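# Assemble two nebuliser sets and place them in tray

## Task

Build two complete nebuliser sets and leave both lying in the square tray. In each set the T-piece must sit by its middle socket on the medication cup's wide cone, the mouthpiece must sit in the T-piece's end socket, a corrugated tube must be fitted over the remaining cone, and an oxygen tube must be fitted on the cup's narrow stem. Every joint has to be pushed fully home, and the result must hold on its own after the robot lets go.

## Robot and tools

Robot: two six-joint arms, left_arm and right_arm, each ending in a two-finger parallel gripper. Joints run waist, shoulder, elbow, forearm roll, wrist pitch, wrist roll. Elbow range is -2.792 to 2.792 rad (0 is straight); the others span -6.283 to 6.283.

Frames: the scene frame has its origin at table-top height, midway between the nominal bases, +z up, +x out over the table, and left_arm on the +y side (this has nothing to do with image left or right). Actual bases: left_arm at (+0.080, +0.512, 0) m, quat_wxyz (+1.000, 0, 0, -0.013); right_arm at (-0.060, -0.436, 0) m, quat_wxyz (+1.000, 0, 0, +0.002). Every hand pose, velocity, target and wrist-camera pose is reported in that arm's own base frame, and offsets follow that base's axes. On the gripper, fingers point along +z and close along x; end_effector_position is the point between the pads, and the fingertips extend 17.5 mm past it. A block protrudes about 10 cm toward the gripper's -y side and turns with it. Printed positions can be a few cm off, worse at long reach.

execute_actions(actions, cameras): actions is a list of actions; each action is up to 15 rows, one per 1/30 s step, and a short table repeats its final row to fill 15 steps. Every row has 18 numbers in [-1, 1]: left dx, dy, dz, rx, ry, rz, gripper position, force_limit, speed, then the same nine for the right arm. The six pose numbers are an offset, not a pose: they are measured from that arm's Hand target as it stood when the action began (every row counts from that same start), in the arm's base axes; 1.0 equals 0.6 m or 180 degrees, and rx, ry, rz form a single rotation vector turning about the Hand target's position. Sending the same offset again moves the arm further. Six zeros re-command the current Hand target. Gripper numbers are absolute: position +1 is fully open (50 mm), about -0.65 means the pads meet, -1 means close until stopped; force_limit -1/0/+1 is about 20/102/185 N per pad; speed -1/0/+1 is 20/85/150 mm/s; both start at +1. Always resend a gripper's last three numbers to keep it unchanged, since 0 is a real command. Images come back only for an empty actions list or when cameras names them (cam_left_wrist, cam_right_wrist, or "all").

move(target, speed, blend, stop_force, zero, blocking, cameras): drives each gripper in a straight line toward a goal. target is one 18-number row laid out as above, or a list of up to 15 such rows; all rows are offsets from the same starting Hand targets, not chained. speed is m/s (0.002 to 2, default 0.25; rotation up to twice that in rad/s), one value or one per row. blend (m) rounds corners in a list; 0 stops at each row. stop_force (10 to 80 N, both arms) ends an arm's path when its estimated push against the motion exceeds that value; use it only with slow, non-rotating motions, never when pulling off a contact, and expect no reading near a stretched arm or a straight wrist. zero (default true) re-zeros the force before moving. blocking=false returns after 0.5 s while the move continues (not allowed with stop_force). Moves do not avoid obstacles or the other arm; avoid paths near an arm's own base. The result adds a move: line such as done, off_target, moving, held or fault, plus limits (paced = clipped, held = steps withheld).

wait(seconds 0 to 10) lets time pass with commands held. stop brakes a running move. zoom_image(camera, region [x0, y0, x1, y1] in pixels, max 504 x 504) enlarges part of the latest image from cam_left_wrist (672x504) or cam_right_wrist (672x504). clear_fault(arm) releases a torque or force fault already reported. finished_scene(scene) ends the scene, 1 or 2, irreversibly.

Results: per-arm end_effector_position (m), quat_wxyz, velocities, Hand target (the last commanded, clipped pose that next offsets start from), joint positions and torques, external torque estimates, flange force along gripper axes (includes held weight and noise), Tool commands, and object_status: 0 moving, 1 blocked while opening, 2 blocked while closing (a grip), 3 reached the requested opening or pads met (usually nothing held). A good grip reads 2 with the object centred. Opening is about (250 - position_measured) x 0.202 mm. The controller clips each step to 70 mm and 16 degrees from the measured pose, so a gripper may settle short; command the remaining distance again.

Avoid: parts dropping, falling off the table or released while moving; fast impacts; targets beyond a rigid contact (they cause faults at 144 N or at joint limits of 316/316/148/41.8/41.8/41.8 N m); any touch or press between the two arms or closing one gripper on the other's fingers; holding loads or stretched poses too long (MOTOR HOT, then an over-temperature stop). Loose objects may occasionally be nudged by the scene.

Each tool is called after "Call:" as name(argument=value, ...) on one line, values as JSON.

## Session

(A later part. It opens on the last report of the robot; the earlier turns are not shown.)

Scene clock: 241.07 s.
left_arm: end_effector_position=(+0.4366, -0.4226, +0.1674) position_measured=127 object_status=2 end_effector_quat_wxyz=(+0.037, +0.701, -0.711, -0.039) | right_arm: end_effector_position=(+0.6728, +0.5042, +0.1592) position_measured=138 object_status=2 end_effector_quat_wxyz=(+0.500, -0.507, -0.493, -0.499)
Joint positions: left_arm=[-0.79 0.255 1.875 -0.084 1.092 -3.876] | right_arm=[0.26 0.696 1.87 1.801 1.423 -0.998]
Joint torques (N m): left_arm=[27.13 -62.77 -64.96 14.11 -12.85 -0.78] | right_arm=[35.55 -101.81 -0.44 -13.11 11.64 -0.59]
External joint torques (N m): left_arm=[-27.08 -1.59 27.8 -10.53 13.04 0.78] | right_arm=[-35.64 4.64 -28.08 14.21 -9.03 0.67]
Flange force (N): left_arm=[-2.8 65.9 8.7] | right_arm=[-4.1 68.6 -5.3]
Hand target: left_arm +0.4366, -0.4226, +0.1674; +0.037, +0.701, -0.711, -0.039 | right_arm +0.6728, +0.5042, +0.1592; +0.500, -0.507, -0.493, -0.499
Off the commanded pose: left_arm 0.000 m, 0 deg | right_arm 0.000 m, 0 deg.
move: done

Call:
execute_actions(actions=[])

Call:
zoom_image(camera="cam_right_wrist", region=[310, 150, 430, 290])

Call:
zoom_image(camera="cam_left_wrist", region=[270, 100, 470, 310])

Scene clock: 241.30 s.
left_arm: end_effector_position=(+0.4366, -0.4226, +0.1674) position_measured=127 object_status=2 end_effector_quat_wxyz=(+0.037, +0.701, -0.711, -0.039) | right_arm: end_effector_position=(+0.6728, +0.5042, +0.1592) position_measured=138 object_status=2 end_effector_quat_wxyz=(+0.500, -0.507, -0.493, -0.499)
Joint positions: left_arm=[-0.79 0.255 1.875 -0.084 1.092 -3.876] | right_arm=[0.26 0.696 1.87 1.801 1.423 -0.998]
Joint velocities: within noise
Joint torques (N m): left_arm=[26.68 -62.73 -64.44 14 -12.66 -0.79] | right_arm=[34.85 -101.53 -0.63 -12.91 11.54 -0.54]
External joint torques (N m): left_arm=[-26.37 -2 27.13 -10.4 12.84 0.79] | right_arm=[-34.8 4.17 -27.9 14 -8.92 0.61]
Flange force (N): left_arm=[-3.2 64.7 7.9] | right_arm=[-3.5 67.5 -4.8]
Hand target: left_arm +0.4366, -0.4226, +0.1674; +0.037, +0.701, -0.711, -0.039 | right_arm +0.6728, +0.5042, +0.1592; +0.500, -0.507, -0.493, -0.499
Tool commands: left_gripper/position=-1.0 left_gripper/force_limit=+0.0 left_gripper/speed=-0.5 right_gripper/position=-1.0 right_gripper/force_limit=-0.2 right_gripper/speed=-0.5
Off the commanded pose: left_arm 0.000 m, 0 deg | right_arm 0.000 m, 0 deg.
camera_calibration:
cam_left_wrist: T_world_to_cam=[[-0.0126254, -0.999757, -0.0180801, -0.402404], [-0.889563, 0.00297281, 0.456802, 0.328905], [-0.456637, 0.0218507, -0.889385, 0.493381], [0, 0, 0, 1]] pos_world=[0.512798, -0.414065, 0.281286]
cam_right_wrist: T_world_to_cam=[[0.00449605, 0.00127739, 0.999989, -0.156979], [0.9306, -0.366019, -0.00371652, -0.426616], [0.36601, 0.930607, -0.00283438, -0.583623], [0, 0, 0, 1]] pos_world=[0.611327, 0.387175, 0.153738]

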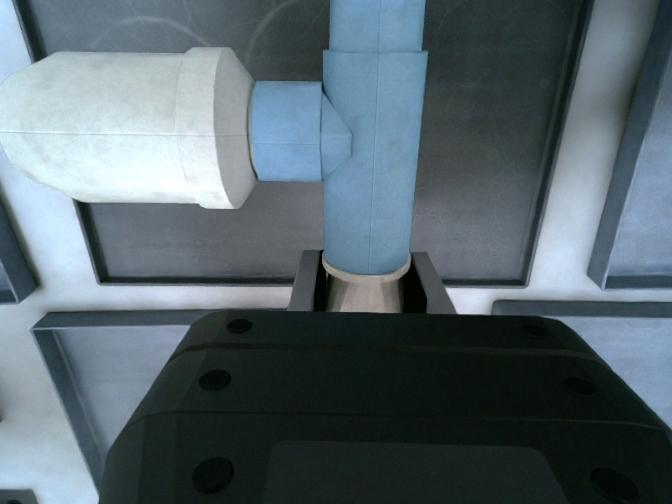

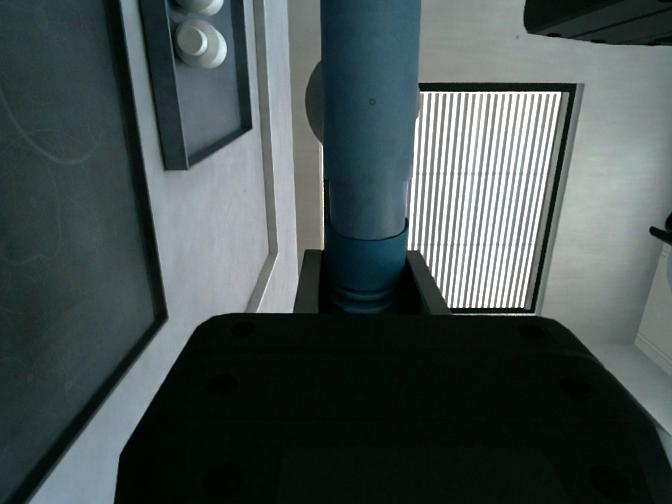

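Scaled by 3.600 from the camera's 672x504 image, which has a finer 960x720 frame.

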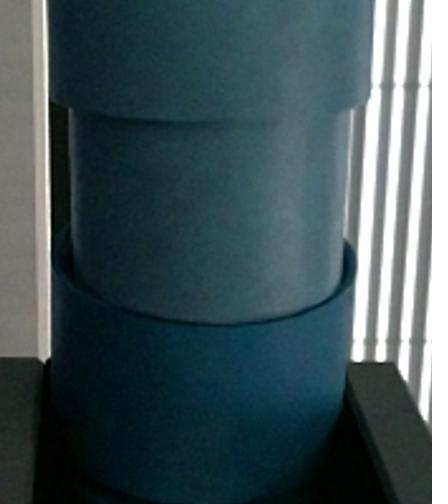

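Scaled by 2.400 from the camera's 672x504 image, which has a finer 960x720 frame.

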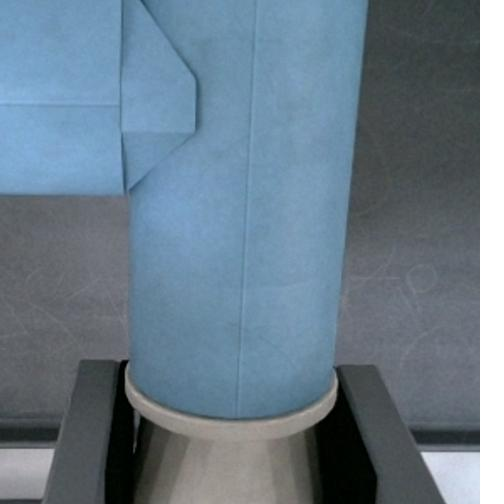

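Call:
move(target=[[0,0,0,0,0,0,-1,0,-0.5,0.01,0,0,0,0,0,-1,-0.2,-0.5],[-0.005,0.0017,0.0003,0,0,0,-1,0,-0.5,0.01,-0.0025,0,0,0,0,-1,-0.2,-0.5]], speed=0.04, cameras=["all"])

Call:
zoom_image(camera="cam_right_wrist", region=[310, 130, 430, 270])

Call:
zoom_image(camera="cam_left_wrist", region=[280, 0, 460, 290])

Scene clock: 243.50 s.
left_arm: end_effector_position=(+0.4337, -0.4215, +0.1675) position_measured=127 object_status=2 end_effector_quat_wxyz=(+0.037, +0.701, -0.711, -0.039) | right_arm: end_effector_position=(+0.6788, +0.5027, +0.1591) position_measured=138 object_status=2 end_effector_quat_wxyz=(+0.500, -0.507, -0.493, -0.499)
Joint positions: left_arm=[-0.792 0.25 1.88 -0.084 1.091 -3.878] | right_arm=[0.256 0.701 1.859 1.796 1.424 -0.991]
Joint torques (N m): left_arm=[2 -62.82 -38.79 3.5 0.62 -0.41] | right_arm=[3.11 -102.72 -27.35 1.04 2.41 -0.59]
External joint torques (N m): left_arm=[-2.04 -0.53 1.87 0.06 -0.43 0.41] | right_arm=[-3.11 5.16 -1.29 0.06 0.19 0.67]
Flange force (N): left_arm=[-1.1 5.0 2.6] | right_arm=[-6.2 9.2 -1.8]
Hand target: left_arm +0.4336, -0.4215, +0.1676; +0.037, +0.701, -0.711, -0.039 | right_arm +0.6788, +0.5027, +0.1592; +0.500, -0.507, -0.493, -0.499
Off the commanded pose: left_arm 0.000 m, 0 deg | right_arm 0.000 m, 0 deg.
move: done
camera_calibration:
cam_left_wrist: T_world_to_cam=[[-0.0126254, -0.999757, -0.0180801, -0.401339], [-0.889563, 0.00297281, 0.456802, 0.326142], [-0.456637, 0.0218507, -0.889385, 0.492165], [0, 0, 0, 1]] pos_world=[0.509798, -0.412965, 0.281486]
cam_right_wrist: T_world_to_cam=[[0.00494156, 0.00131628, 0.999987, -0.157194], [0.930597, -0.366021, -0.00411687, -0.432686], [0.366011, 0.930606, -0.00303365, -0.584394], [0, 0, 0, 1]] pos_world=[0.617328, 0.385675, 0.153637]

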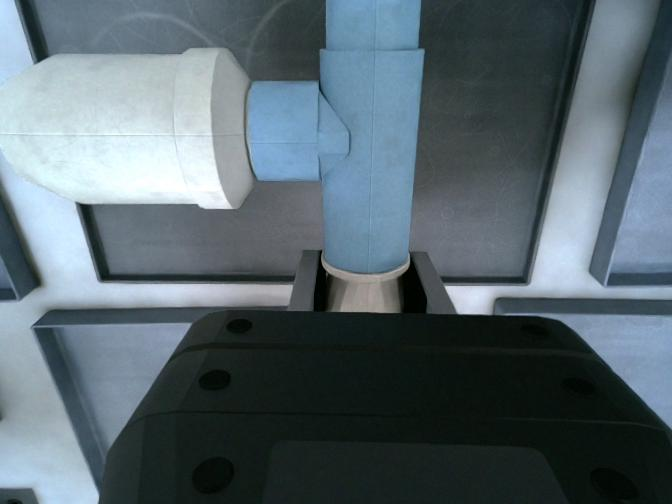

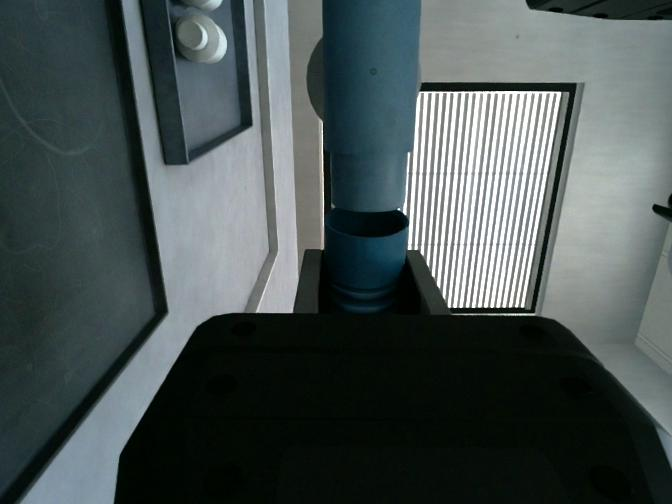

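Scaled by 3.600 from the camera's 672x504 image, which has a finer 960x720 frame.

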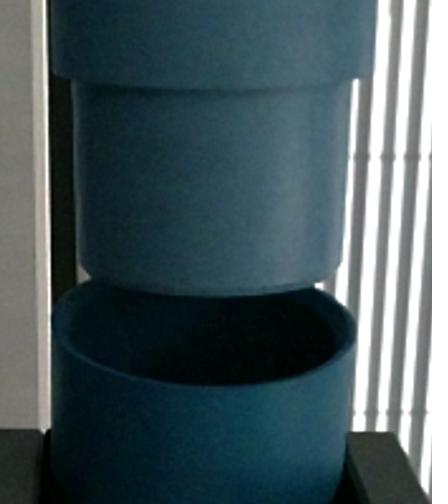

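Scaled by 1.738 from the camera's 672x504 image, which has a finer 960x720 frame.

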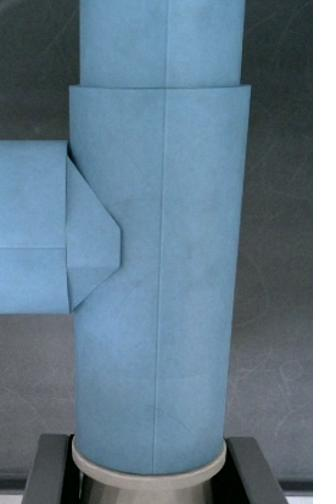

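Call:
move(target=[[0,0,0,0,0,0,-1,0,-0.5,0.0667,0,0,0,0,0,-1,-0.2,-0.5],[0,0.15,0.0833,0,0,0,-1,0,-0.5,0.0333,-0.25,0.1667,-0.25,0,0,-1,-0.2,-0.5],[0,0.25,0.0833,0,0,0,-1,0,-0.5,-0.1572,-0.0982,0.1,-0.5,0,0,-1,-0.2,-0.5]], speed=0.25, blend=[0.01,0.05,0], cameras=["cam_right_wrist"])

Scene clock: 249.47 s.
left_arm: end_effector_position=(+0.4337, -0.2716, +0.2175) position_measured=127 object_status=2 end_effector_quat_wxyz=(+0.037, +0.701, -0.711, -0.039) | right_arm: end_effector_position=(+0.5845, +0.4438, +0.2192) position_measured=138 object_status=2 end_effector_quat_wxyz=(+0.005, +0.712, +0.702, +0.004)
Joint positions: left_arm=[-0.594 0.073 1.99 -0.063 1.17 -3.694] | right_arm=[0.605 0.359 1.623 -0.008 1.15 0.623]
Joint torques (N m): left_arm=[2.4 -46.05 -40.34 3.7 0.66 -0.38] | right_arm=[3.25 -81.67 -39.44 3.82 0.04 -0.62]
External joint torques (N m): left_arm=[-2.49 0.36 1.88 0.04 -0.45 0.38] | right_arm=[-3.15 3.75 -0.97 0.23 -0.01 0.62]
Flange force (N): left_arm=[2.0 4.2 3.8] | right_arm=[1.9 8.0 1.5]
Hand target: left_arm +0.4336, -0.2715, +0.2175; +0.037, +0.701, -0.711, -0.039 | right_arm +0.5845, +0.4438, +0.2192; +0.005, +0.712, +0.702, +0.004
Off the commanded pose: left_arm 0.000 m, 0 deg | right_arm 0.000 m, 0 deg.
move: done
camera_calibration:
cam_right_wrist: T_world_to_cam=[[0.00462581, 0.999988, -0.00133361, -0.440304], [0.930599, -0.0038167, 0.36602, -0.60812], [0.36601, -0.0029342, -0.930606, 0.122746], [0, 0, 0, 1]] pos_world=[0.523027, 0.438338, 0.336225]
Images, in order (width x height): cam_right_wrist 672x504.

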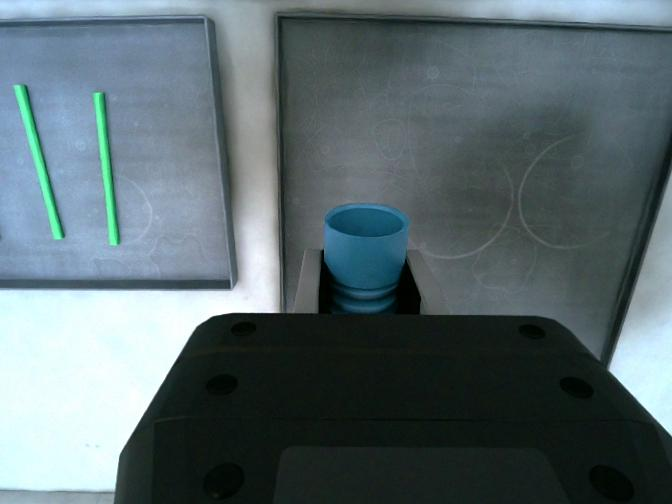

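Call:
move(target=[[0,0,0,0,0,0,-1,0,-0.5,0,0,-0.29,0,0.0048,0,-1,-0.2,-0.5],[0,0,0,0,0,0,-1,0,-0.5,0,0,-0.3255,0,0.0048,0,-1,-0.2,-0.5]], speed=[0.2,0.03], blend=[0.003,0])

Call:
execute_actions(actions=[[[0,0,0,0,0,0,-1,0,-0.5,0,0,0,0,0,0,0.3,-0.2,-0.5]],[[0,0,0,0,0,0,-1,0,-0.5,0,0,0,0,0,0,0.3,-0.2,-0.5]]], cameras=["cam_right_wrist"])

Scene clock: 251.67 s.
left_arm: end_effector_position=(+0.4336, -0.2715, +0.2175) position_measured=127 object_status=2 end_effector_quat_wxyz=(+0.037, +0.701, -0.711, -0.039) | right_arm: end_effector_position=(+0.5845, +0.4438, +0.0239) position_measured=138 object_status=2 end_effector_quat_wxyz=(-0.001, +0.712, +0.702, -0.001)
Joint positions: left_arm=[-0.594 0.073 1.99 -0.063 1.17 -3.694] | right_arm=[0.602 0.535 1.763 0.001 0.847 0.616]
Joint torques (N m): left_arm=[2.31 -46.01 -40.35 3.7 0.65 -0.43] | right_arm=[2.29 -84 -29.67 2.92 -0.29 -0.56]
External joint torques (N m): left_arm=[-2.21 -0.16 1.82 0.06 -0.43 0.43] | right_arm=[-2.23 -3.71 -3.37 0.42 0.35 0.56]
Flange force (N): left_arm=[1.1 4.5 3.3] | right_arm=[0.0 3.7 -6.2]
Hand target: left_arm +0.4336, -0.2715, +0.2175; +0.037, +0.701, -0.711, -0.039 | right_arm +0.5845, +0.4438, +0.0239; -0.001, +0.712, +0.702, -0.001
Off the commanded pose: left_arm 0.000 m, 0 deg | right_arm 0.000 m, 0 deg.
move: done

Scene clock: 252.87 s.
left_arm: end_effector_position=(+0.4336, -0.2715, +0.2175) position_measured=127 object_status=2 end_effector_quat_wxyz=(+0.037, +0.701, -0.711, -0.039) | right_arm: end_effector_position=(+0.5844, +0.4438, +0.0238) position_measured=107 object_status=3 end_effector_quat_wxyz=(-0.001, +0.712, +0.702, -0.001)
Joint positions: left_arm=[-0.594 0.073 1.99 -0.063 1.17 -3.694] | right_arm=[0.602 0.535 1.763 0.001 0.847 0.616]
Joint torques (N m): left_arm=[2.17 -46.27 -40.39 3.67 0.64 -0.4] | right_arm=[3.55 -91.02 -31.75 3.02 -0.01 -0.59]
External joint torques (N m): left_arm=[-1.86 -0.69 1.76 0.1 -0.41 0.4] | right_arm=[-3.6 3.47 -1.3 0.32 0.07 0.59]
External joint torques at the end of the 1st action: left_arm=[-1.93 -0.74 1.67 0.11 -0.41 0.36] | right_arm=[-3.48 3.82 -0.69 0.2 0.03 0.64]
Flange force (N): left_arm=[0.3 4.8 2.8] | right_arm=[1.1 8.0 3.0]
Flange force at the end of the 1st action (N): left_arm=[0.5 4.9 2.6] | right_arm=[0.7 7.1 3.8]
Hand target: left_arm +0.4336, -0.2715, +0.2175; +0.037, +0.701, -0.711, -0.039 | right_arm +0.5845, +0.4438, +0.0239; -0.001, +0.712, +0.702, -0.001
Off the commanded pose: left_arm 0.000 m, 0 deg | right_arm 0.000 m, 0 deg.
Step readings (end_effector_position of left_arm | right_arm; steps 1 to 15: 1st action; 16 to 30: 2nd action):
0: (+0.4336, -0.2715, +0.2175) | (+0.5845, +0.4438, +0.0239)
1: (+0.4336, -0.2715, +0.2175) | (+0.5845, +0.4438, +0.0239)
2: (+0.4336, -0.2715, +0.2175) | (+0.5845, +0.4438, +0.0238)
4: (+0.4336, -0.2715, +0.2175) | (+0.5845, +0.4438, +0.0238)
8: (+0.4336, -0.2715, +0.2175) | (+0.5845, +0.4438, +0.0238)
15: (+0.4336, -0.2715, +0.2175) | (+0.5845, +0.4438, +0.0238)
16: (+0.4336, -0.2715, +0.2175) | (+0.5845, +0.4438, +0.0238)
17: (+0.4336, -0.2715, +0.2175) | (+0.5845, +0.4438, +0.0238)
19: (+0.4336, -0.2715, +0.2175) | (+0.5845, +0.4438, +0.0238)
23: (+0.4336, -0.2715, +0.2175) | (+0.5845, +0.4438, +0.0238)
30: (+0.4336, -0.2715, +0.2175) | (+0.5844, +0.4438, +0.0238)
camera_calibration:
cam_right_wrist: T_world_to_cam=[[0.00460489, 0.999988, -0.00140324, -0.44055], [0.936032, -0.00381658, 0.351893, -0.539411], [0.351884, -0.00293391, -0.936039, -0.0506226], [0, 0, 0, 1]] pos_world=[0.524748, 0.438338, 0.141812]
Images, in order (width x height): cam_right_wrist 672x504.

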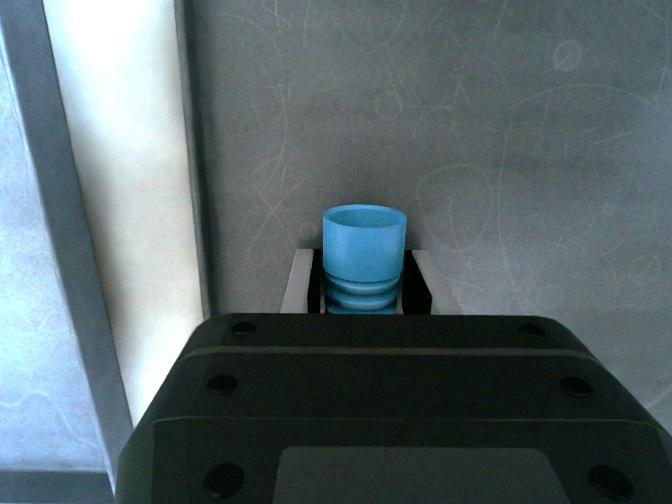

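Call:
move(target=[[0,0,0,0,0,0,-1,0,-0.5,0,0,0.16,0,0,0,0.3,-0.2,-0.5],[0,0,0,0,0,0,-1,0,-0.5,-0.0025,-0.3147,0.15,0,0,-0.028,0.3,-0.2,-0.5]], speed=0.3, blend=[0.03,0], cameras=["cam_right_wrist"])

Scene clock: 255.40 s.
left_arm: end_effector_position=(+0.4336, -0.2715, +0.2175) position_measured=127 object_status=2 end_effector_quat_wxyz=(+0.037, +0.701, -0.711, -0.039) | right_arm: end_effector_position=(+0.5830, +0.2550, +0.1139) position_measured=107 object_status=3 end_effector_quat_wxyz=(-0.001, +0.742, +0.670, -0.001)
Joint positions: left_arm=[-0.594 0.073 1.99 -0.063 1.17 -3.694] | right_arm=[0.358 0.313 1.907 0 0.924 0.46]
Joint torques (N m): left_arm=[2.23 -46.32 -40.31 3.71 0.62 -0.39] | right_arm=[3.07 -71.26 -34.18 3.23 0.05 -0.65]
External joint torques (N m): left_arm=[-2.15 -0.28 1.59 0.06 -0.41 0.39] | right_arm=[-3.05 3.27 -0.97 0.3 0.01 0.65]
Flange force (N): left_arm=[1.2 4.3 2.9] | right_arm=[-0.3 7.2 2.6]
Hand target: left_arm +0.4336, -0.2715, +0.2175; +0.037, +0.701, -0.711, -0.039 | right_arm +0.5830, +0.2550, +0.1139; -0.001, +0.742, +0.670, -0.001
Off the commanded pose: left_arm 0.000 m, 0 deg | right_arm 0.000 m, 0 deg.
move: done
camera_calibration:
cam_right_wrist: T_world_to_cam=[[0.0923979, 0.995721, -0.00147019, -0.301743], [0.932027, -0.0859676, 0.352044, -0.547119], [0.350411, -0.0338984, -0.935982, 0.0423576], [0, 0, 0, 1]] pos_world=[0.522968, 0.254853, 0.231812]
Images, in order (width x height): cam_right_wrist 672x504.

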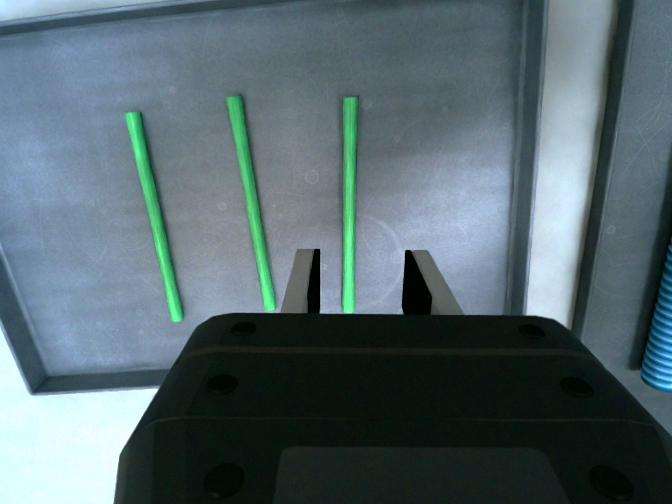

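Call:
move(target=[[0,0,0,0,0,0,-1,0,-0.5,0.0033,0.0013,-0.14,0,0,0,0.3,-0.6,-0.5],[0,0,0,0,0,0,-1,0,-0.5,0.0033,0.0013,-0.155,0,0,0,0.3,-0.6,-0.5]], speed=[0.2,0.03], blend=[0.002,0], cameras=["cam_right_wrist"])

Call:
execute_actions(actions=[[[0,0,0,0,0,0,-1,0,-0.5,0,0,0,0,0,0,-1,-0.6,-0.5]],[[0,0,0,0,0,0,-1,0,-0.5,0,0,0,0,0,0,-1,-0.6,-0.5]]], cameras=["cam_right_wrist"])

Scene clock: 257.00 s.
left_arm: end_effector_position=(+0.4336, -0.2715, +0.2175) position_measured=127 object_status=2 end_effector_quat_wxyz=(+0.037, +0.701, -0.711, -0.039) | right_arm: end_effector_position=(+0.5849, +0.2557, +0.0209) position_measured=107 object_status=3 end_effector_quat_wxyz=(-0.001, +0.742, +0.670, -0.001)
Joint positions: left_arm=[-0.594 0.073 1.99 -0.063 1.17 -3.694] | right_arm=[0.358 0.423 1.962 0.001 0.759 0.46]
Joint torques (N m): left_arm=[2.11 -46.14 -40.44 3.65 0.62 -0.41] | right_arm=[3.52 -77.49 -29.46 2.81 0.03 -0.62]
External joint torques (N m): left_arm=[-1.96 -0.62 1.82 0.11 -0.4 0.41] | right_arm=[-3.54 3.46 -0.82 0.24 0.03 0.62]
Flange force (N): left_arm=[0.4 4.9 2.9] | right_arm=[-1.2 7.1 3.9]
Hand target: left_arm +0.4336, -0.2715, +0.2175; +0.037, +0.701, -0.711, -0.039 | right_arm +0.5850, +0.2558, +0.0209; -0.001, +0.742, +0.670, -0.001
Off the commanded pose: left_arm 0.000 m, 0 deg | right_arm 0.000 m, 0 deg.
move: done
camera_calibration:
cam_right_wrist: T_world_to_cam=[[0.0924937, 0.995712, -0.00144332, -0.302813], [0.932063, -0.0860711, 0.351924, -0.516159], [0.350291, -0.033896, -0.936027, -0.0452972], [0, 0, 0, 1]] pos_world=[0.524968, 0.255553, 0.138812]
Images, in order (width x height): cam_right_wrist 672x504.

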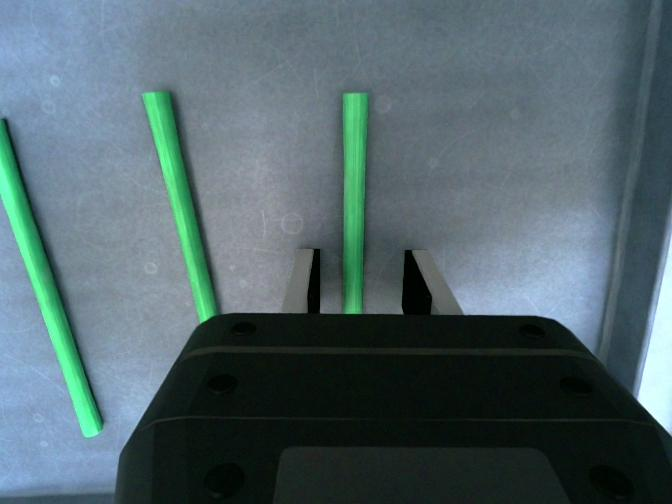

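Scene clock: 258.20 s.
left_arm: end_effector_position=(+0.4336, -0.2715, +0.2175) position_measured=127 object_status=2 end_effector_quat_wxyz=(+0.037, +0.701, -0.711, -0.039) | right_arm: end_effector_position=(+0.5849, +0.2558, +0.0209) position_measured=224 object_status=2 end_effector_quat_wxyz=(-0.001, +0.742, +0.670, -0.001)
Joint positions: left_arm=[-0.594 0.073 1.99 -0.063 1.17 -3.694] | right_arm=[0.358 0.423 1.962 0.001 0.759 0.46]
Joint torques (N m): left_arm=[1.89 -45.83 -40.4 3.67 0.62 -0.41] | right_arm=[2.98 -77.36 -29.51 2.79 0.04 -0.59]
External joint torques (N m): left_arm=[-1.74 -0.23 1.95 0.08 -0.41 0.41] | right_arm=[-2.96 3.19 -0.83 0.26 0.02 0.59]
External joint torques at the end of the 1st action: left_arm=[-2.34 -0.6 1.71 0.1 -0.41 0.44] | right_arm=[-2.75 3.24 -0.97 0.25 0.01 0.67]
Flange force (N): left_arm=[0.3 4.3 3.3] | right_arm=[-0.6 6.4 3.6]
Flange force at the end of the 1st action (N): left_arm=[1.1 5.1 2.8] | right_arm=[0.0 6.5 3.6]
Hand target: left_arm +0.4336, -0.2715, +0.2175; +0.037, +0.701, -0.711, -0.039 | right_arm +0.5850, +0.2558, +0.0209; -0.001, +0.742, +0.670, -0.001
Off the commanded pose: left_arm 0.000 m, 0 deg | right_arm 0.000 m, 0 deg.
Step readings (end_effector_position of left_arm | right_arm; steps 1 to 15: 1st action; 16 to 30: 2nd action):
0: (+0.4336, -0.2715, +0.2175) | (+0.5849, +0.2557, +0.0209)
1: (+0.4336, -0.2715, +0.2175) | (+0.5849, +0.2557, +0.0209)
2: (+0.4336, -0.2715, +0.2175) | (+0.5849, +0.2557, +0.0209)
4: (+0.4336, -0.2715, +0.2175) | (+0.5849, +0.2558, +0.0209)
8: (+0.4336, -0.2715, +0.2175) | (+0.5849, +0.2558, +0.0209)
15: (+0.4336, -0.2715, +0.2175) | (+0.5849, +0.2558, +0.0209)
16: (+0.4336, -0.2715, +0.2175) | (+0.5849, +0.2558, +0.0209)
17: (+0.4336, -0.2715, +0.2175) | (+0.5849, +0.2558, +0.0209)
19: (+0.4336, -0.2715, +0.2175) | (+0.5849, +0.2558, +0.0209)
23: (+0.4336, -0.2715, +0.2175) | (+0.5849, +0.2558, +0.0209)
30: (+0.4336, -0.2715, +0.2175) | (+0.5849, +0.2558, +0.0209)
camera_calibration:
cam_right_wrist: T_world_to_cam=[[0.0924937, 0.995712, -0.00144332, -0.302813], [0.932063, -0.0860711, 0.351924, -0.516159], [0.350291, -0.033896, -0.936027, -0.0452972], [0, 0, 0, 1]] pos_world=[0.524968, 0.255553, 0.138812]
Images, in order (width x height): cam_right_wrist 672x504.

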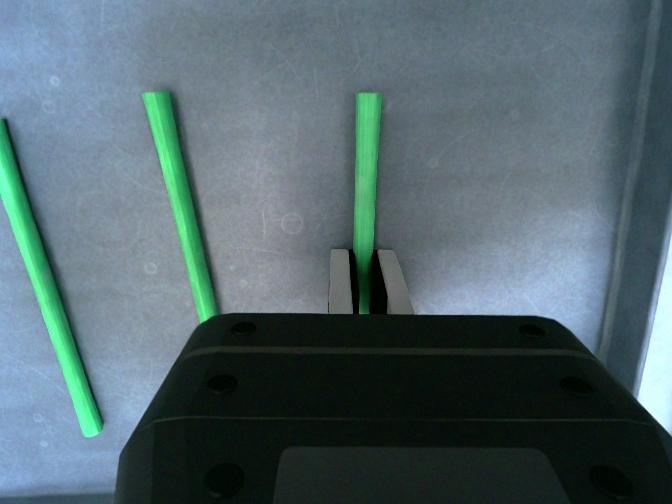

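Call:
move(target=[[0,0,0,0,0,0,-1,0,-0.5,0,0,0.15,0,0,0.02,-1,-0.6,-0.5],[0,0,0,0,0,0,-1,0,-0.5,-0.1217,0.367,0.12,0,0,0.5294,-1,-0.6,-0.5],[0,0,0,0,0,0,-1,0,-0.5,-0.1217,0.367,0.02,0,0,0.5294,-1,-0.6,-0.5],[0,0,0,0,0,0,-1,0,-0.5,-0.1217,0.367,0.0008,0,0,0.5294,-1,-0.6,-0.5]], speed=[0.3,0.3,0.2,0.03], blend=[0.03,0.02,0.002,0])

Call:
execute_actions(actions=[[[0,0,0,0,0,0,-1,0,-0.5,0,0,0,0,0,0,0.3,-0.6,-0.5]],[[0,0,0,0,0,0,-1,0,-0.5,0,0,0,0,0,0,0.3,-0.6,-0.5]]], cameras=["cam_right_wrist"])

Scene clock: 262.57 s.
left_arm: end_effector_position=(+0.4336, -0.2715, +0.2175) position_measured=127 object_status=2 end_effector_quat_wxyz=(+0.037, +0.701, -0.711, -0.039) | right_arm: end_effector_position=(+0.5119, +0.4760, +0.0213) position_measured=224 object_status=2 end_effector_quat_wxyz=(+0.000, +0.005, +1.000, -0.001)
Joint positions: left_arm=[-0.594 0.073 1.99 -0.063 1.17 -3.694] | right_arm=[0.701 0.495 1.839 -0.003 0.809 -0.858]
Joint torques (N m): left_arm=[2.39 -46.1 -40.39 3.63 0.62 -0.39] | right_arm=[2.87 -86.37 -31.15 2.9 -0.03 -0.57]
External joint torques (N m): left_arm=[-2.38 0.44 2.02 0.11 -0.41 0.39] | right_arm=[-2.76 3.84 -0.71 0.23 0.07 0.57]
Flange force (N): left_arm=[1.8 4.1 3.9] | right_arm=[-6.5 1.9 4.0]
Hand target: left_arm +0.4336, -0.2715, +0.2175; +0.037, +0.701, -0.711, -0.039 | right_arm +0.5119, +0.4760, +0.0214; +0.000, +0.005, +1.000, -0.001
Off the commanded pose: left_arm 0.000 m, 0 deg | right_arm 0.000 m, 0 deg.
move: done

Scene clock: 263.77 s.
left_arm: end_effector_position=(+0.4336, -0.2715, +0.2175) position_measured=127 object_status=2 end_effector_quat_wxyz=(+0.037, +0.701, -0.711, -0.039) | right_arm: end_effector_position=(+0.5119, +0.4760, +0.0213) position_measured=107 object_status=3 end_effector_quat_wxyz=(+0.000, +0.005, +1.000, -0.001)
Joint positions: left_arm=[-0.594 0.073 1.99 -0.063 1.17 -3.694] | right_arm=[0.701 0.495 1.839 -0.003 0.809 -0.858]
Joint torques (N m): left_arm=[2.06 -45.99 -40.41 3.69 0.65 -0.44] | right_arm=[3.25 -86.03 -30.87 2.9 0.03 -0.64]
External joint torques (N m): left_arm=[-2.05 -0.3 1.59 0.09 -0.46 0.44] | right_arm=[-3.15 3.05 -1.1 0.24 0.01 0.64]
External joint torques at the end of the 1st action: left_arm=[-2.17 0.01 1.78 0.05 -0.43 0.4] | right_arm=[-3.34 3.09 -0.94 0.29 -0.03 0.62]
Flange force (N): left_arm=[1.0 4.2 2.9] | right_arm=[-6.7 1.4 3.0]
Flange force at the end of the 1st action (N): left_arm=[1.3 4.2 3.4] | right_arm=[-6.7 1.0 3.2]
Hand target: left_arm +0.4336, -0.2715, +0.2175; +0.037, +0.701, -0.711, -0.039 | right_arm +0.5119, +0.4760, +0.0214; +0.000, +0.005, +1.000, -0.001
Off the commanded pose: left_arm 0.000 m, 0 deg | right_arm 0.000 m, 0 deg.
Step readings (end_effector_position of left_arm | right_arm; steps 1 to 15: 1st action; 16 to 30: 2nd action):
0: (+0.4336, -0.2715, +0.2175) | (+0.5119, +0.4760, +0.0213)
1: (+0.4336, -0.2715, +0.2175) | (+0.5119, +0.4760, +0.0213)
2: (+0.4336, -0.2715, +0.2175) | (+0.5119, +0.4760, +0.0213)
4: (+0.4336, -0.2715, +0.2175) | (+0.5119, +0.4760, +0.0213)
8: (+0.4336, -0.2715, +0.2175) | (+0.5119, +0.4760, +0.0213)
15: (+0.4336, -0.2715, +0.2175) | (+0.5119, +0.4760, +0.0213)
16: (+0.4336, -0.2715, +0.2175) | (+0.5119, +0.4760, +0.0213)
17: (+0.4336, -0.2715, +0.2175) | (+0.5119, +0.4760, +0.0213)
19: (+0.4336, -0.2715, +0.2175) | (+0.5119, +0.4760, +0.0213)
23: (+0.4336, -0.2715, +0.2175) | (+0.5119, +0.4760, +0.0213)
30: (+0.4336, -0.2715, +0.2175) | (+0.5119, +0.4760, +0.0213)
camera_calibration:
cam_right_wrist: T_world_to_cam=[[-0.999999, 0.000297807, -0.00132086, 0.517718], [-0.000186137, 0.936015, 0.35196, -0.438541], [0.00134116, 0.35196, -0.936014, -0.0167945], [0, 0, 0, 1]] pos_world=[0.517659, 0.416237, 0.139313]
Images, in order (width x height): cam_right_wrist 672x504.

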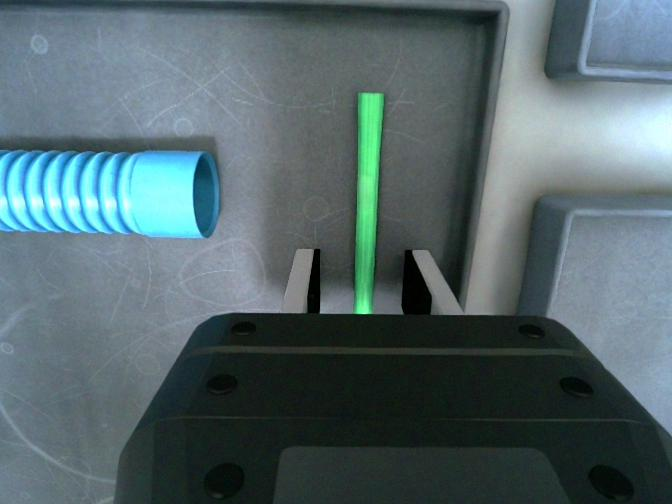

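Call:
move(target=[[0,0,0,0,0,0,-1,0,-0.5,0,-0.1,0.3,0,0,0,0.6,-0.6,-0.5],[0,0,0,0,0,0,-1,0,-0.5,0.1668,-0.2933,0.3137,0.3849,-0.3849,0.3849,0.6,-0.6,-0.5]], speed=0.3, blend=[0.05,0])

Call:
move(target=[0,-0.25,0,0,0,0.01,-1,0,-0.5,0,0,0,0,0,0,0.6,-0.6,-0.5], speed=0.2, cameras=["all"])

Scene clock: 269.67 s.
left_arm: end_effector_position=(+0.4336, -0.2715, +0.2175) position_measured=127 object_status=2 end_effector_quat_wxyz=(+0.037, +0.701, -0.711, -0.039) | right_arm: end_effector_position=(+0.6120, +0.3000, +0.2096) position_measured=63 object_status=3 end_effector_quat_wxyz=(+0.498, -0.497, +0.503, +0.502)
Joint positions: left_arm=[-0.594 0.073 1.99 -0.063 1.17 -3.694] | right_arm=[-0.041 0.537 2.053 1.539 1.592 -4.15]
Joint torques (N m): left_arm=[2.05 -46.44 -40.27 3.66 0.65 -0.41] | right_arm=[3.31 -85.27 -25.7 1.58 2.54 -0.67]
External joint torques (N m): left_arm=[-2.05 -0.03 1.52 0.11 -0.44 0.41] | right_arm=[-3.22 3.74 -1.12 0.1 0.09 0.6]
Flange force (N): left_arm=[1.3 3.8 3.0] | right_arm=[4.5 -6.3 -5.1]
Hand target: left_arm +0.4336, -0.2715, +0.2175; +0.037, +0.701, -0.711, -0.039 | right_arm +0.6120, +0.3000, +0.2096; +0.498, -0.497, +0.503, +0.502
Off the commanded pose: left_arm 0.000 m, 0 deg | right_arm 0.000 m, 0 deg.
move: done

Scene clock: 270.73 s.
left_arm: end_effector_position=(+0.4336, -0.4215, +0.2175) position_measured=127 object_status=2 end_effector_quat_wxyz=(+0.038, +0.712, -0.700, -0.038) | right_arm: end_effector_position=(+0.6120, +0.3000, +0.2096) position_measured=63 object_status=3 end_effector_quat_wxyz=(+0.498, -0.497, +0.503, +0.502)
Joint positions: left_arm=[-0.791 0.208 1.832 -0.084 1.179 -3.915] | right_arm=[-0.041 0.537 2.052 1.539 1.592 -4.15]
Joint torques (N m): left_arm=[2.39 -60.5 -40.39 3.67 0.63 -0.42] | right_arm=[3.62 -84.96 -26.06 1.58 2.49 -0.77]
External joint torques (N m): left_arm=[-2.25 -1.01 1.38 0.08 -0.44 0.42] | right_arm=[-3.67 3.36 -0.83 0.13 0.14 0.69]
Flange force (N): left_arm=[-0.8 5.1 2.1] | right_arm=[3.8 -5.4 -5.8]
Hand target: left_arm +0.4336, -0.4215, +0.2175; +0.038, +0.712, -0.700, -0.038 | right_arm +0.6120, +0.3000, +0.2096; +0.498, -0.497, +0.503, +0.502
Off the commanded pose: left_arm 0.000 m, 0 deg | right_arm 0.000 m, 0 deg.
move: done
camera_calibration:
cam_left_wrist: T_world_to_cam=[[0.0188546, -0.999659, -0.0180645, -0.414034], [-0.889198, -0.0250265, 0.456837, 0.29136], [-0.457133, 0.00744951, -0.889367, 0.530792], [0, 0, 0, 1]] pos_world=[0.509526, -0.410556, 0.331485]
cam_right_wrist: T_world_to_cam=[[-0.000204276, 0.00135622, -0.999999, 0.215149], [-0.936015, -0.351959, -0.00028613, 0.692836], [-0.351959, 0.936014, 0.00134134, 0.0656729], [0, 0, 0, 1]] pos_world=[0.671663, 0.182087, 0.215259]

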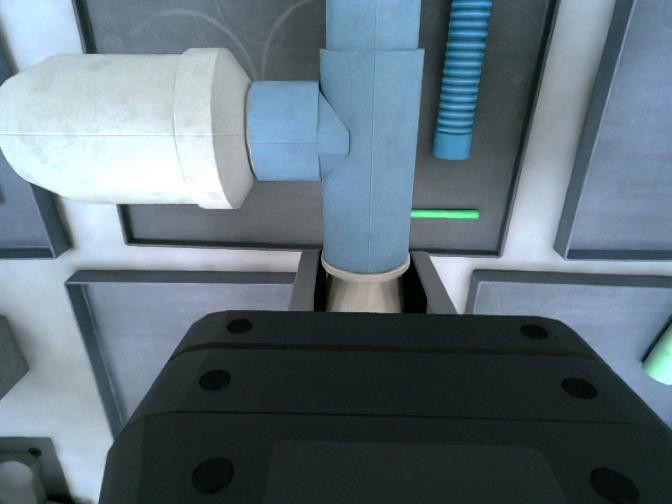

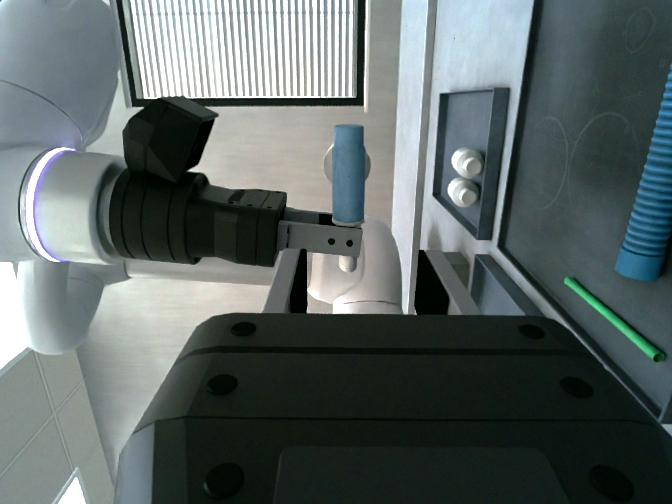

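Call:
move(target=[0,0,0,0,0,0,-1,0,-0.5,0,0.3417,0,0,0,0,0.6,-0.6,-0.5], speed=0.2)

Call:
execute_actions(actions=[[[0,0,0,0,0,0,-1,0,-0.5,0,0,0,0,0,0,-1,0,-0.5]],[[0,0,0,0,0,0,-1,0,-0.5,0,0,0,0,0,0,-1,0,-0.5]],[[0,0,0,0,0,0,0.6,0,-0.5,0,0,0,0,0,0,-1,0,-0.5]],[[0,0,0,0,0,0,0.6,0,-0.5,0,0,0,0,0,0,-1,0,-0.5]]], cameras=["all"])

Scene clock: 272.40 s.
left_arm: end_effector_position=(+0.4336, -0.4215, +0.2175) position_measured=127 object_status=2 end_effector_quat_wxyz=(+0.038, +0.712, -0.700, -0.038) | right_arm: end_effector_position=(+0.6120, +0.5050, +0.2096) position_measured=63 object_status=3 end_effector_quat_wxyz=(+0.498, -0.497, +0.503, +0.502)
Joint positions: left_arm=[-0.791 0.208 1.832 -0.083 1.179 -3.915] | right_arm=[0.284 0.572 1.979 1.812 1.413 -4.131]
Joint torques (N m): left_arm=[2.2 -60.68 -40.87 3.67 0.59 -0.38] | right_arm=[3.11 -90.91 -28.14 0.93 2.5 -0.69]
External joint torques (N m): left_arm=[-2.28 0.17 1.97 0.06 -0.42 0.38] | right_arm=[-2.94 3.88 -0.99 0.11 0.09 0.61]
Flange force (N): left_arm=[-0.3 4.5 3.5] | right_arm=[4.5 -7.4 -2.3]
Hand target: left_arm +0.4336, -0.4215, +0.2175; +0.038, +0.712, -0.700, -0.038 | right_arm +0.6120, +0.5050, +0.2096; +0.498, -0.497, +0.503, +0.502
Off the commanded pose: left_arm 0.000 m, 0 deg | right_arm 0.000 m, 0 deg.
move: done

Scene clock: 274.60 s.
left_arm: end_effector_position=(+0.4336, -0.4215, +0.2175) position_measured=63 object_status=3 end_effector_quat_wxyz=(+0.038, +0.712, -0.700, -0.038) | right_arm: end_effector_position=(+0.6120, +0.5050, +0.2096) position_measured=131 object_status=2 end_effector_quat_wxyz=(+0.498, -0.497, +0.503, +0.502)
Joint positions: left_arm=[-0.791 0.208 1.832 -0.083 1.179 -3.915] | right_arm=[0.284 0.572 1.979 1.812 1.413 -4.131]
Joint torques (N m): left_arm=[2.45 -60.3 -40.7 3.65 0.63 -0.41] | right_arm=[3.12 -91.12 -28.27 0.89 2.57 -0.76]
External joint torques (N m): left_arm=[-2.39 -0.17 1.9 0.08 -0.45 0.41] | right_arm=[-3.09 4.17 -0.75 0.15 0.02 0.68]
External joint torques at the end of the 1st action: left_arm=[-1.49 -2.27 1.07 0.13 -0.27 0.38] | right_arm=[-3.55 5.34 0.16 -0.23 -0.37 0.48]
External joint torques at the end of the 2nd action: left_arm=[-1.66 -1.49 0.97 0.12 -0.27 0.4] | right_arm=[-3.55 5.05 0.11 -0.27 -0.45 0.48]
External joint torques at the end of the 3rd action: left_arm=[-2.11 0.09 1.97 0.08 -0.45 0.42] | right_arm=[-3.18 4.12 -0.68 0.09 -0.02 0.68]
Flange force (N): left_arm=[-0.5 4.9 3.3] | right_arm=[4.8 -7.3 -2.4]
Flange force at the end of the 1st action (N): left_arm=[-2.5 5.3 0.5] | right_arm=[6.8 -6.9 -3.5]
Flange force at the end of the 2nd action (N): left_arm=[-1.4 4.4 0.9] | right_arm=[6.3 -6.7 -3.5]
Flange force at the end of the 3rd action (N): left_arm=[-0.6 4.4 3.5] | right_arm=[4.7 -7.2 -2.7]
Hand target: left_arm +0.4336, -0.4215, +0.2175; +0.038, +0.712, -0.700, -0.038 | right_arm +0.6120, +0.5050, +0.2096; +0.498, -0.497, +0.503, +0.502
Off the commanded pose: left_arm 0.000 m, 0 deg | right_arm 0.000 m, 0 deg.
Step readings (end_effector_position of left_arm | right_arm; steps 1 to 15: 1st action; 16 to 30: 2nd action; 31 to 45: 3rd action; 46 to 60: 4th action):
0: (+0.4336, -0.4215, +0.2175) | (+0.6120, +0.5050, +0.2096)
1: (+0.4336, -0.4215, +0.2175) | (+0.6120, +0.5050, +0.2096)
2: (+0.4336, -0.4215, +0.2175) | (+0.6120, +0.5050, +0.2096)
4: (+0.4336, -0.4215, +0.2175) | (+0.6120, +0.5050, +0.2096)
8: (+0.4336, -0.4215, +0.2175) | (+0.6120, +0.5050, +0.2096)
15: (+0.4337, -0.4216, +0.2176) | (+0.6120, +0.5050, +0.2096)
16: (+0.4337, -0.4216, +0.2176) | (+0.6120, +0.5050, +0.2096)
17: (+0.4337, -0.4216, +0.2176) | (+0.6120, +0.5050, +0.2096)
19: (+0.4337, -0.4216, +0.2176) | (+0.6120, +0.5050, +0.2096)
23: (+0.4337, -0.4216, +0.2176) | (+0.6120, +0.5050, +0.2096)
30: (+0.4337, -0.4216, +0.2176) | (+0.6120, +0.5050, +0.2096)
31: (+0.4337, -0.4216, +0.2176) | (+0.6120, +0.5050, +0.2096)
32: (+0.4337, -0.4216, +0.2176) | (+0.6120, +0.5050, +0.2096)
34: (+0.4337, -0.4216, +0.2176) | (+0.6120, +0.5050, +0.2096)
38: (+0.4337, -0.4216, +0.2176) | (+0.6120, +0.5050, +0.2096)
45: (+0.4336, -0.4216, +0.2176) | (+0.6120, +0.5050, +0.2096)
46: (+0.4336, -0.4216, +0.2176) | (+0.6120, +0.5050, +0.2096)
47: (+0.4336, -0.4216, +0.2175) | (+0.6120, +0.5050, +0.2096)
49: (+0.4336, -0.4216, +0.2175) | (+0.6120, +0.5050, +0.2096)
53: (+0.4336, -0.4216, +0.2175) | (+0.6120, +0.5050, +0.2096)
60: (+0.4336, -0.4216, +0.2175) | (+0.6120, +0.5050, +0.2096)
camera_calibration:
cam_left_wrist: T_world_to_cam=[[0.0187655, -0.999662, -0.0180183, -0.414106], [-0.889241, -0.0249255, 0.456759, 0.291446], [-0.457053, 0.00745129, -0.889408, 0.530766], [0, 0, 0, 1]] pos_world=[0.509526, -0.410656, 0.331486]
cam_right_wrist: T_world_to_cam=[[-0.000204159, 0.00135642, -0.999999, 0.214871], [-0.936048, -0.351872, -0.000286183, 0.765069], [-0.351872, 0.936047, 0.00134151, -0.126247], [0, 0, 0, 1]] pos_world=[0.671763, 0.387088, 0.215259]

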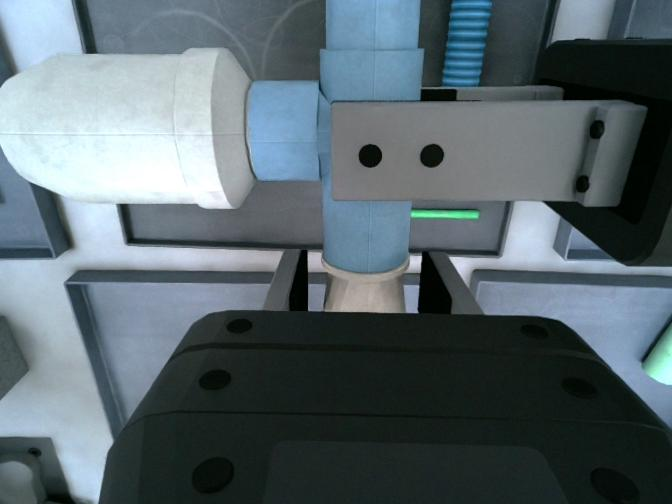

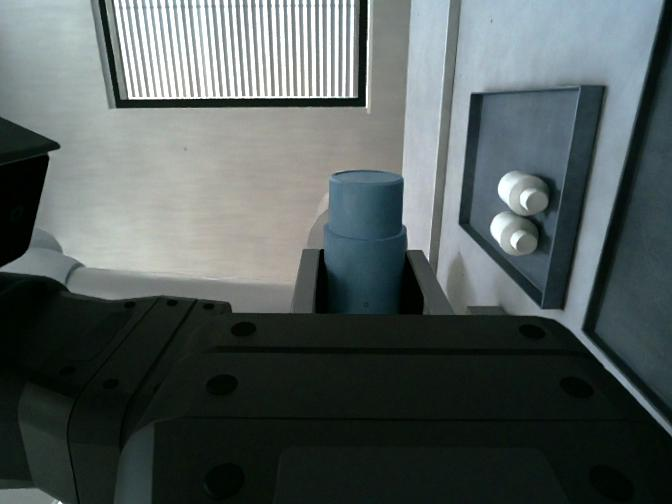

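Call:
move(target=[[0,0,0.1667,0,0,0,0.6,0,-0.5,0,0,0,0,0,0,-1,0,-0.5],[0.02,-0.03,0.1667,-0.0267,-0.0003,-0.4978,0.6,0,-0.5,0,-0.5,0,0,0,0,-1,0,-0.5],[0.0405,-0.1147,-0.1,-0.0535,-0.0007,-0.9956,0.3,0,-0.5,0,-0.5,0,0,0,0,-1,0,-0.5]], speed=0.3, blend=[0.03,0.03,0], cameras=["cam_left_wrist"])

Scene clock: 281.87 s.
left_arm: end_effector_position=(+0.4579, -0.4904, +0.1575) position_measured=107 object_status=3 end_effector_quat_wxyz=(+0.001, +0.698, +0.717, +0.000) | right_arm: end_effector_position=(+0.6120, +0.2050, +0.2096) position_measured=131 object_status=2 end_effector_quat_wxyz=(+0.498, -0.497, +0.503, +0.502)
Joint positions: left_arm=[-0.871 0.318 1.805 0 1.017 -0.898] | right_arm=[-0.195 0.543 2.041 1.408 1.673 -4.152]
Joint torques (N m): left_arm=[2.21 -69.81 -39.27 3.6 0.46 -0.43] | right_arm=[3.06 -85.65 -25.84 1.8 2.63 -0.69]
External joint torques (N m): left_arm=[-2.33 -1.49 1.55 0.1 -0.43 0.43] | right_arm=[-2.98 3.84 -0.78 0.19 0 0.61]
Flange force (N): left_arm=[2.3 -5.8 0.8] | right_arm=[4.6 -5.0 -5.2]
Hand target: left_arm +0.4579, -0.4904, +0.1575; +0.001, +0.698, +0.717, +0.000 | right_arm +0.6120, +0.2050, +0.2096; +0.498, -0.497, +0.503, +0.502
Off the commanded pose: left_arm 0.000 m, 0 deg | right_arm 0.000 m, 0 deg.
move: done
camera_calibration:
cam_left_wrist: T_world_to_cam=[[-0.0299613, 0.99941, -0.0168, 0.517989], [0.9328, 0.0339956, 0.358788, -0.451266], [0.359148, -0.00492125, -0.933268, 0.116076], [0, 0, 0, 1]] pos_world=[0.394772, -0.501771, 0.278941]
Images, in order (width x height): cam_left_wrist 672x504.

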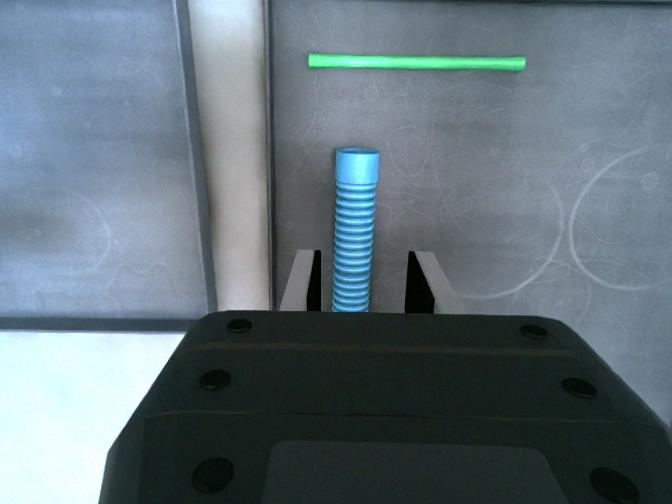

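Call:
move(target=[[0.0058,0.0015,-0.2,0,0,-0.001,0.3,0,-0.5,0,0,0,0,0,0,-1,0,-0.5],[0.0058,0.0015,-0.2258,0,0,-0.001,0.3,0,-0.5,0,0,0,0,0,0,-1,0,-0.5]], speed=[0.2,0.03], blend=[0.002,0])

Call:
execute_actions(actions=[[[0,0,0,0,0,0,-1,0.2,-0.5,0,0,0,0,0,0,-1,0,-0.5]],[[0,0,0,0,0,0,-1,0.2,-0.5,0,0,0,0,0,0,-1,0,-0.5]]], cameras=["cam_left_wrist"])

Call:
zoom_image(camera="cam_left_wrist", region=[280, 180, 450, 320])

Scene clock: 284.07 s.
left_arm: end_effector_position=(+0.4614, -0.4895, +0.0220) position_measured=107 object_status=3 end_effector_quat_wxyz=(+0.000, +0.699, +0.715, +0.000) | right_arm: end_effector_position=(+0.6120, +0.2050, +0.2096) position_measured=131 object_status=2 end_effector_quat_wxyz=(+0.498, -0.497, +0.503, +0.502)
Joint positions: left_arm=[-0.866 0.461 1.894 0 0.785 -0.89] | right_arm=[-0.195 0.543 2.041 1.408 1.673 -4.152]
Joint torques (N m): left_arm=[2.27 -77.51 -32.72 3.02 0.43 -0.38] | right_arm=[3.35 -85.41 -25.77 1.83 2.59 -0.67]
External joint torques (N m): left_arm=[-2.08 -1.91 1.43 0.06 -0.4 0.39] | right_arm=[-3.29 3.52 -0.8 0.16 0.04 0.59]
Flange force (N): left_arm=[2.5 -5.7 -0.9] | right_arm=[4.2 -4.6 -5.7]
Hand target: left_arm +0.4614, -0.4895, +0.0221; +0.001, +0.699, +0.715, +0.000 | right_arm +0.6120, +0.2050, +0.2096; +0.498, -0.497, +0.503, +0.502
Off the commanded pose: left_arm 0.000 m, 0 deg | right_arm 0.000 m, 0 deg.
move: done

Scene clock: 285.27 s.
left_arm: end_effector_position=(+0.4614, -0.4895, +0.0221) position_measured=142 object_status=2 end_effector_quat_wxyz=(+0.001, +0.699, +0.715, +0.000) | right_arm: end_effector_position=(+0.6120, +0.2050, +0.2096) position_measured=131 object_status=2 end_effector_quat_wxyz=(+0.498, -0.497, +0.503, +0.502)
Joint positions: left_arm=[-0.866 0.461 1.894 0 0.785 -0.89] | right_arm=[-0.195 0.543 2.041 1.408 1.673 -4.152]
Joint torques (N m): left_arm=[2.2 -77.58 -32.59 2.99 0.46 -0.38] | right_arm=[3.48 -85.63 -25.87 1.84 2.6 -0.66]
External joint torques (N m): left_arm=[-2.07 -1.45 1.36 0.09 -0.42 0.38] | right_arm=[-3.32 3.94 -0.67 0.14 0.02 0.59]
External joint torques at the end of the 1st action: left_arm=[-1.96 -1.44 1.39 0.1 -0.4 0.41] | right_arm=[-3 4.03 -0.75 0.19 0.03 0.59]
Flange force (N): left_arm=[2.0 -5.2 -0.4] | right_arm=[4.8 -4.8 -5.8]
Flange force at the end of the 1st action (N): left_arm=[2.2 -5.1 -0.4] | right_arm=[5.0 -5.1 -5.3]
Hand target: left_arm +0.4614, -0.4895, +0.0221; +0.001, +0.699, +0.715, +0.000 | right_arm +0.6120, +0.2050, +0.2096; +0.498, -0.497, +0.503, +0.502
Off the commanded pose: left_arm 0.000 m, 0 deg | right_arm 0.000 m, 0 deg.
Step readings (end_effector_position of left_arm | right_arm; steps 1 to 15: 1st action; 16 to 30: 2nd action):
0: (+0.4614, -0.4895, +0.0220) | (+0.6120, +0.2050, +0.2096)
1: (+0.4614, -0.4895, +0.0220) | (+0.6120, +0.2050, +0.2096)
2: (+0.4614, -0.4895, +0.0220) | (+0.6120, +0.2050, +0.2096)
4: (+0.4614, -0.4895, +0.0220) | (+0.6120, +0.2050, +0.2096)
8: (+0.4614, -0.4895, +0.0220) | (+0.6120, +0.2050, +0.2096)
15: (+0.4614, -0.4895, +0.0220) | (+0.6120, +0.2050, +0.2096)
16: (+0.4614, -0.4895, +0.0220) | (+0.6120, +0.2050, +0.2096)
17: (+0.4614, -0.4895, +0.0220) | (+0.6120, +0.2050, +0.2096)
19: (+0.4614, -0.4895, +0.0220) | (+0.6120, +0.2050, +0.2096)
23: (+0.4614, -0.4895, +0.0220) | (+0.6120, +0.2050, +0.2096)
30: (+0.4614, -0.4895, +0.0220) | (+0.6120, +0.2050, +0.2096)
camera_calibration:
cam_left_wrist: T_world_to_cam=[[-0.0268568, 0.999498, -0.0168281, 0.51352], [0.932895, 0.0311081, 0.358803, -0.407431], [0.359146, -0.00606253, -0.933262, -0.0122022], [0, 0, 0, 1]] pos_world=[0.398265, -0.500661, 0.143441]
Images, in order (width x height): cam_left_wrist 672x504.

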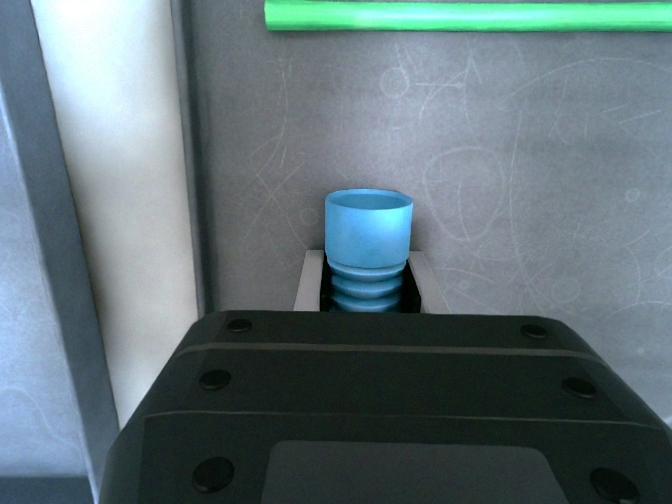

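Scaled by 2.965 from the camera's 672x504 image, which has a finer 960x720 frame.

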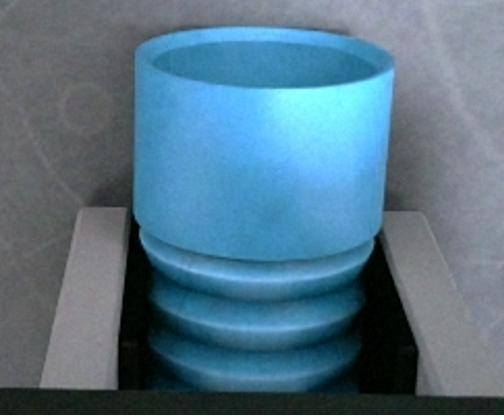

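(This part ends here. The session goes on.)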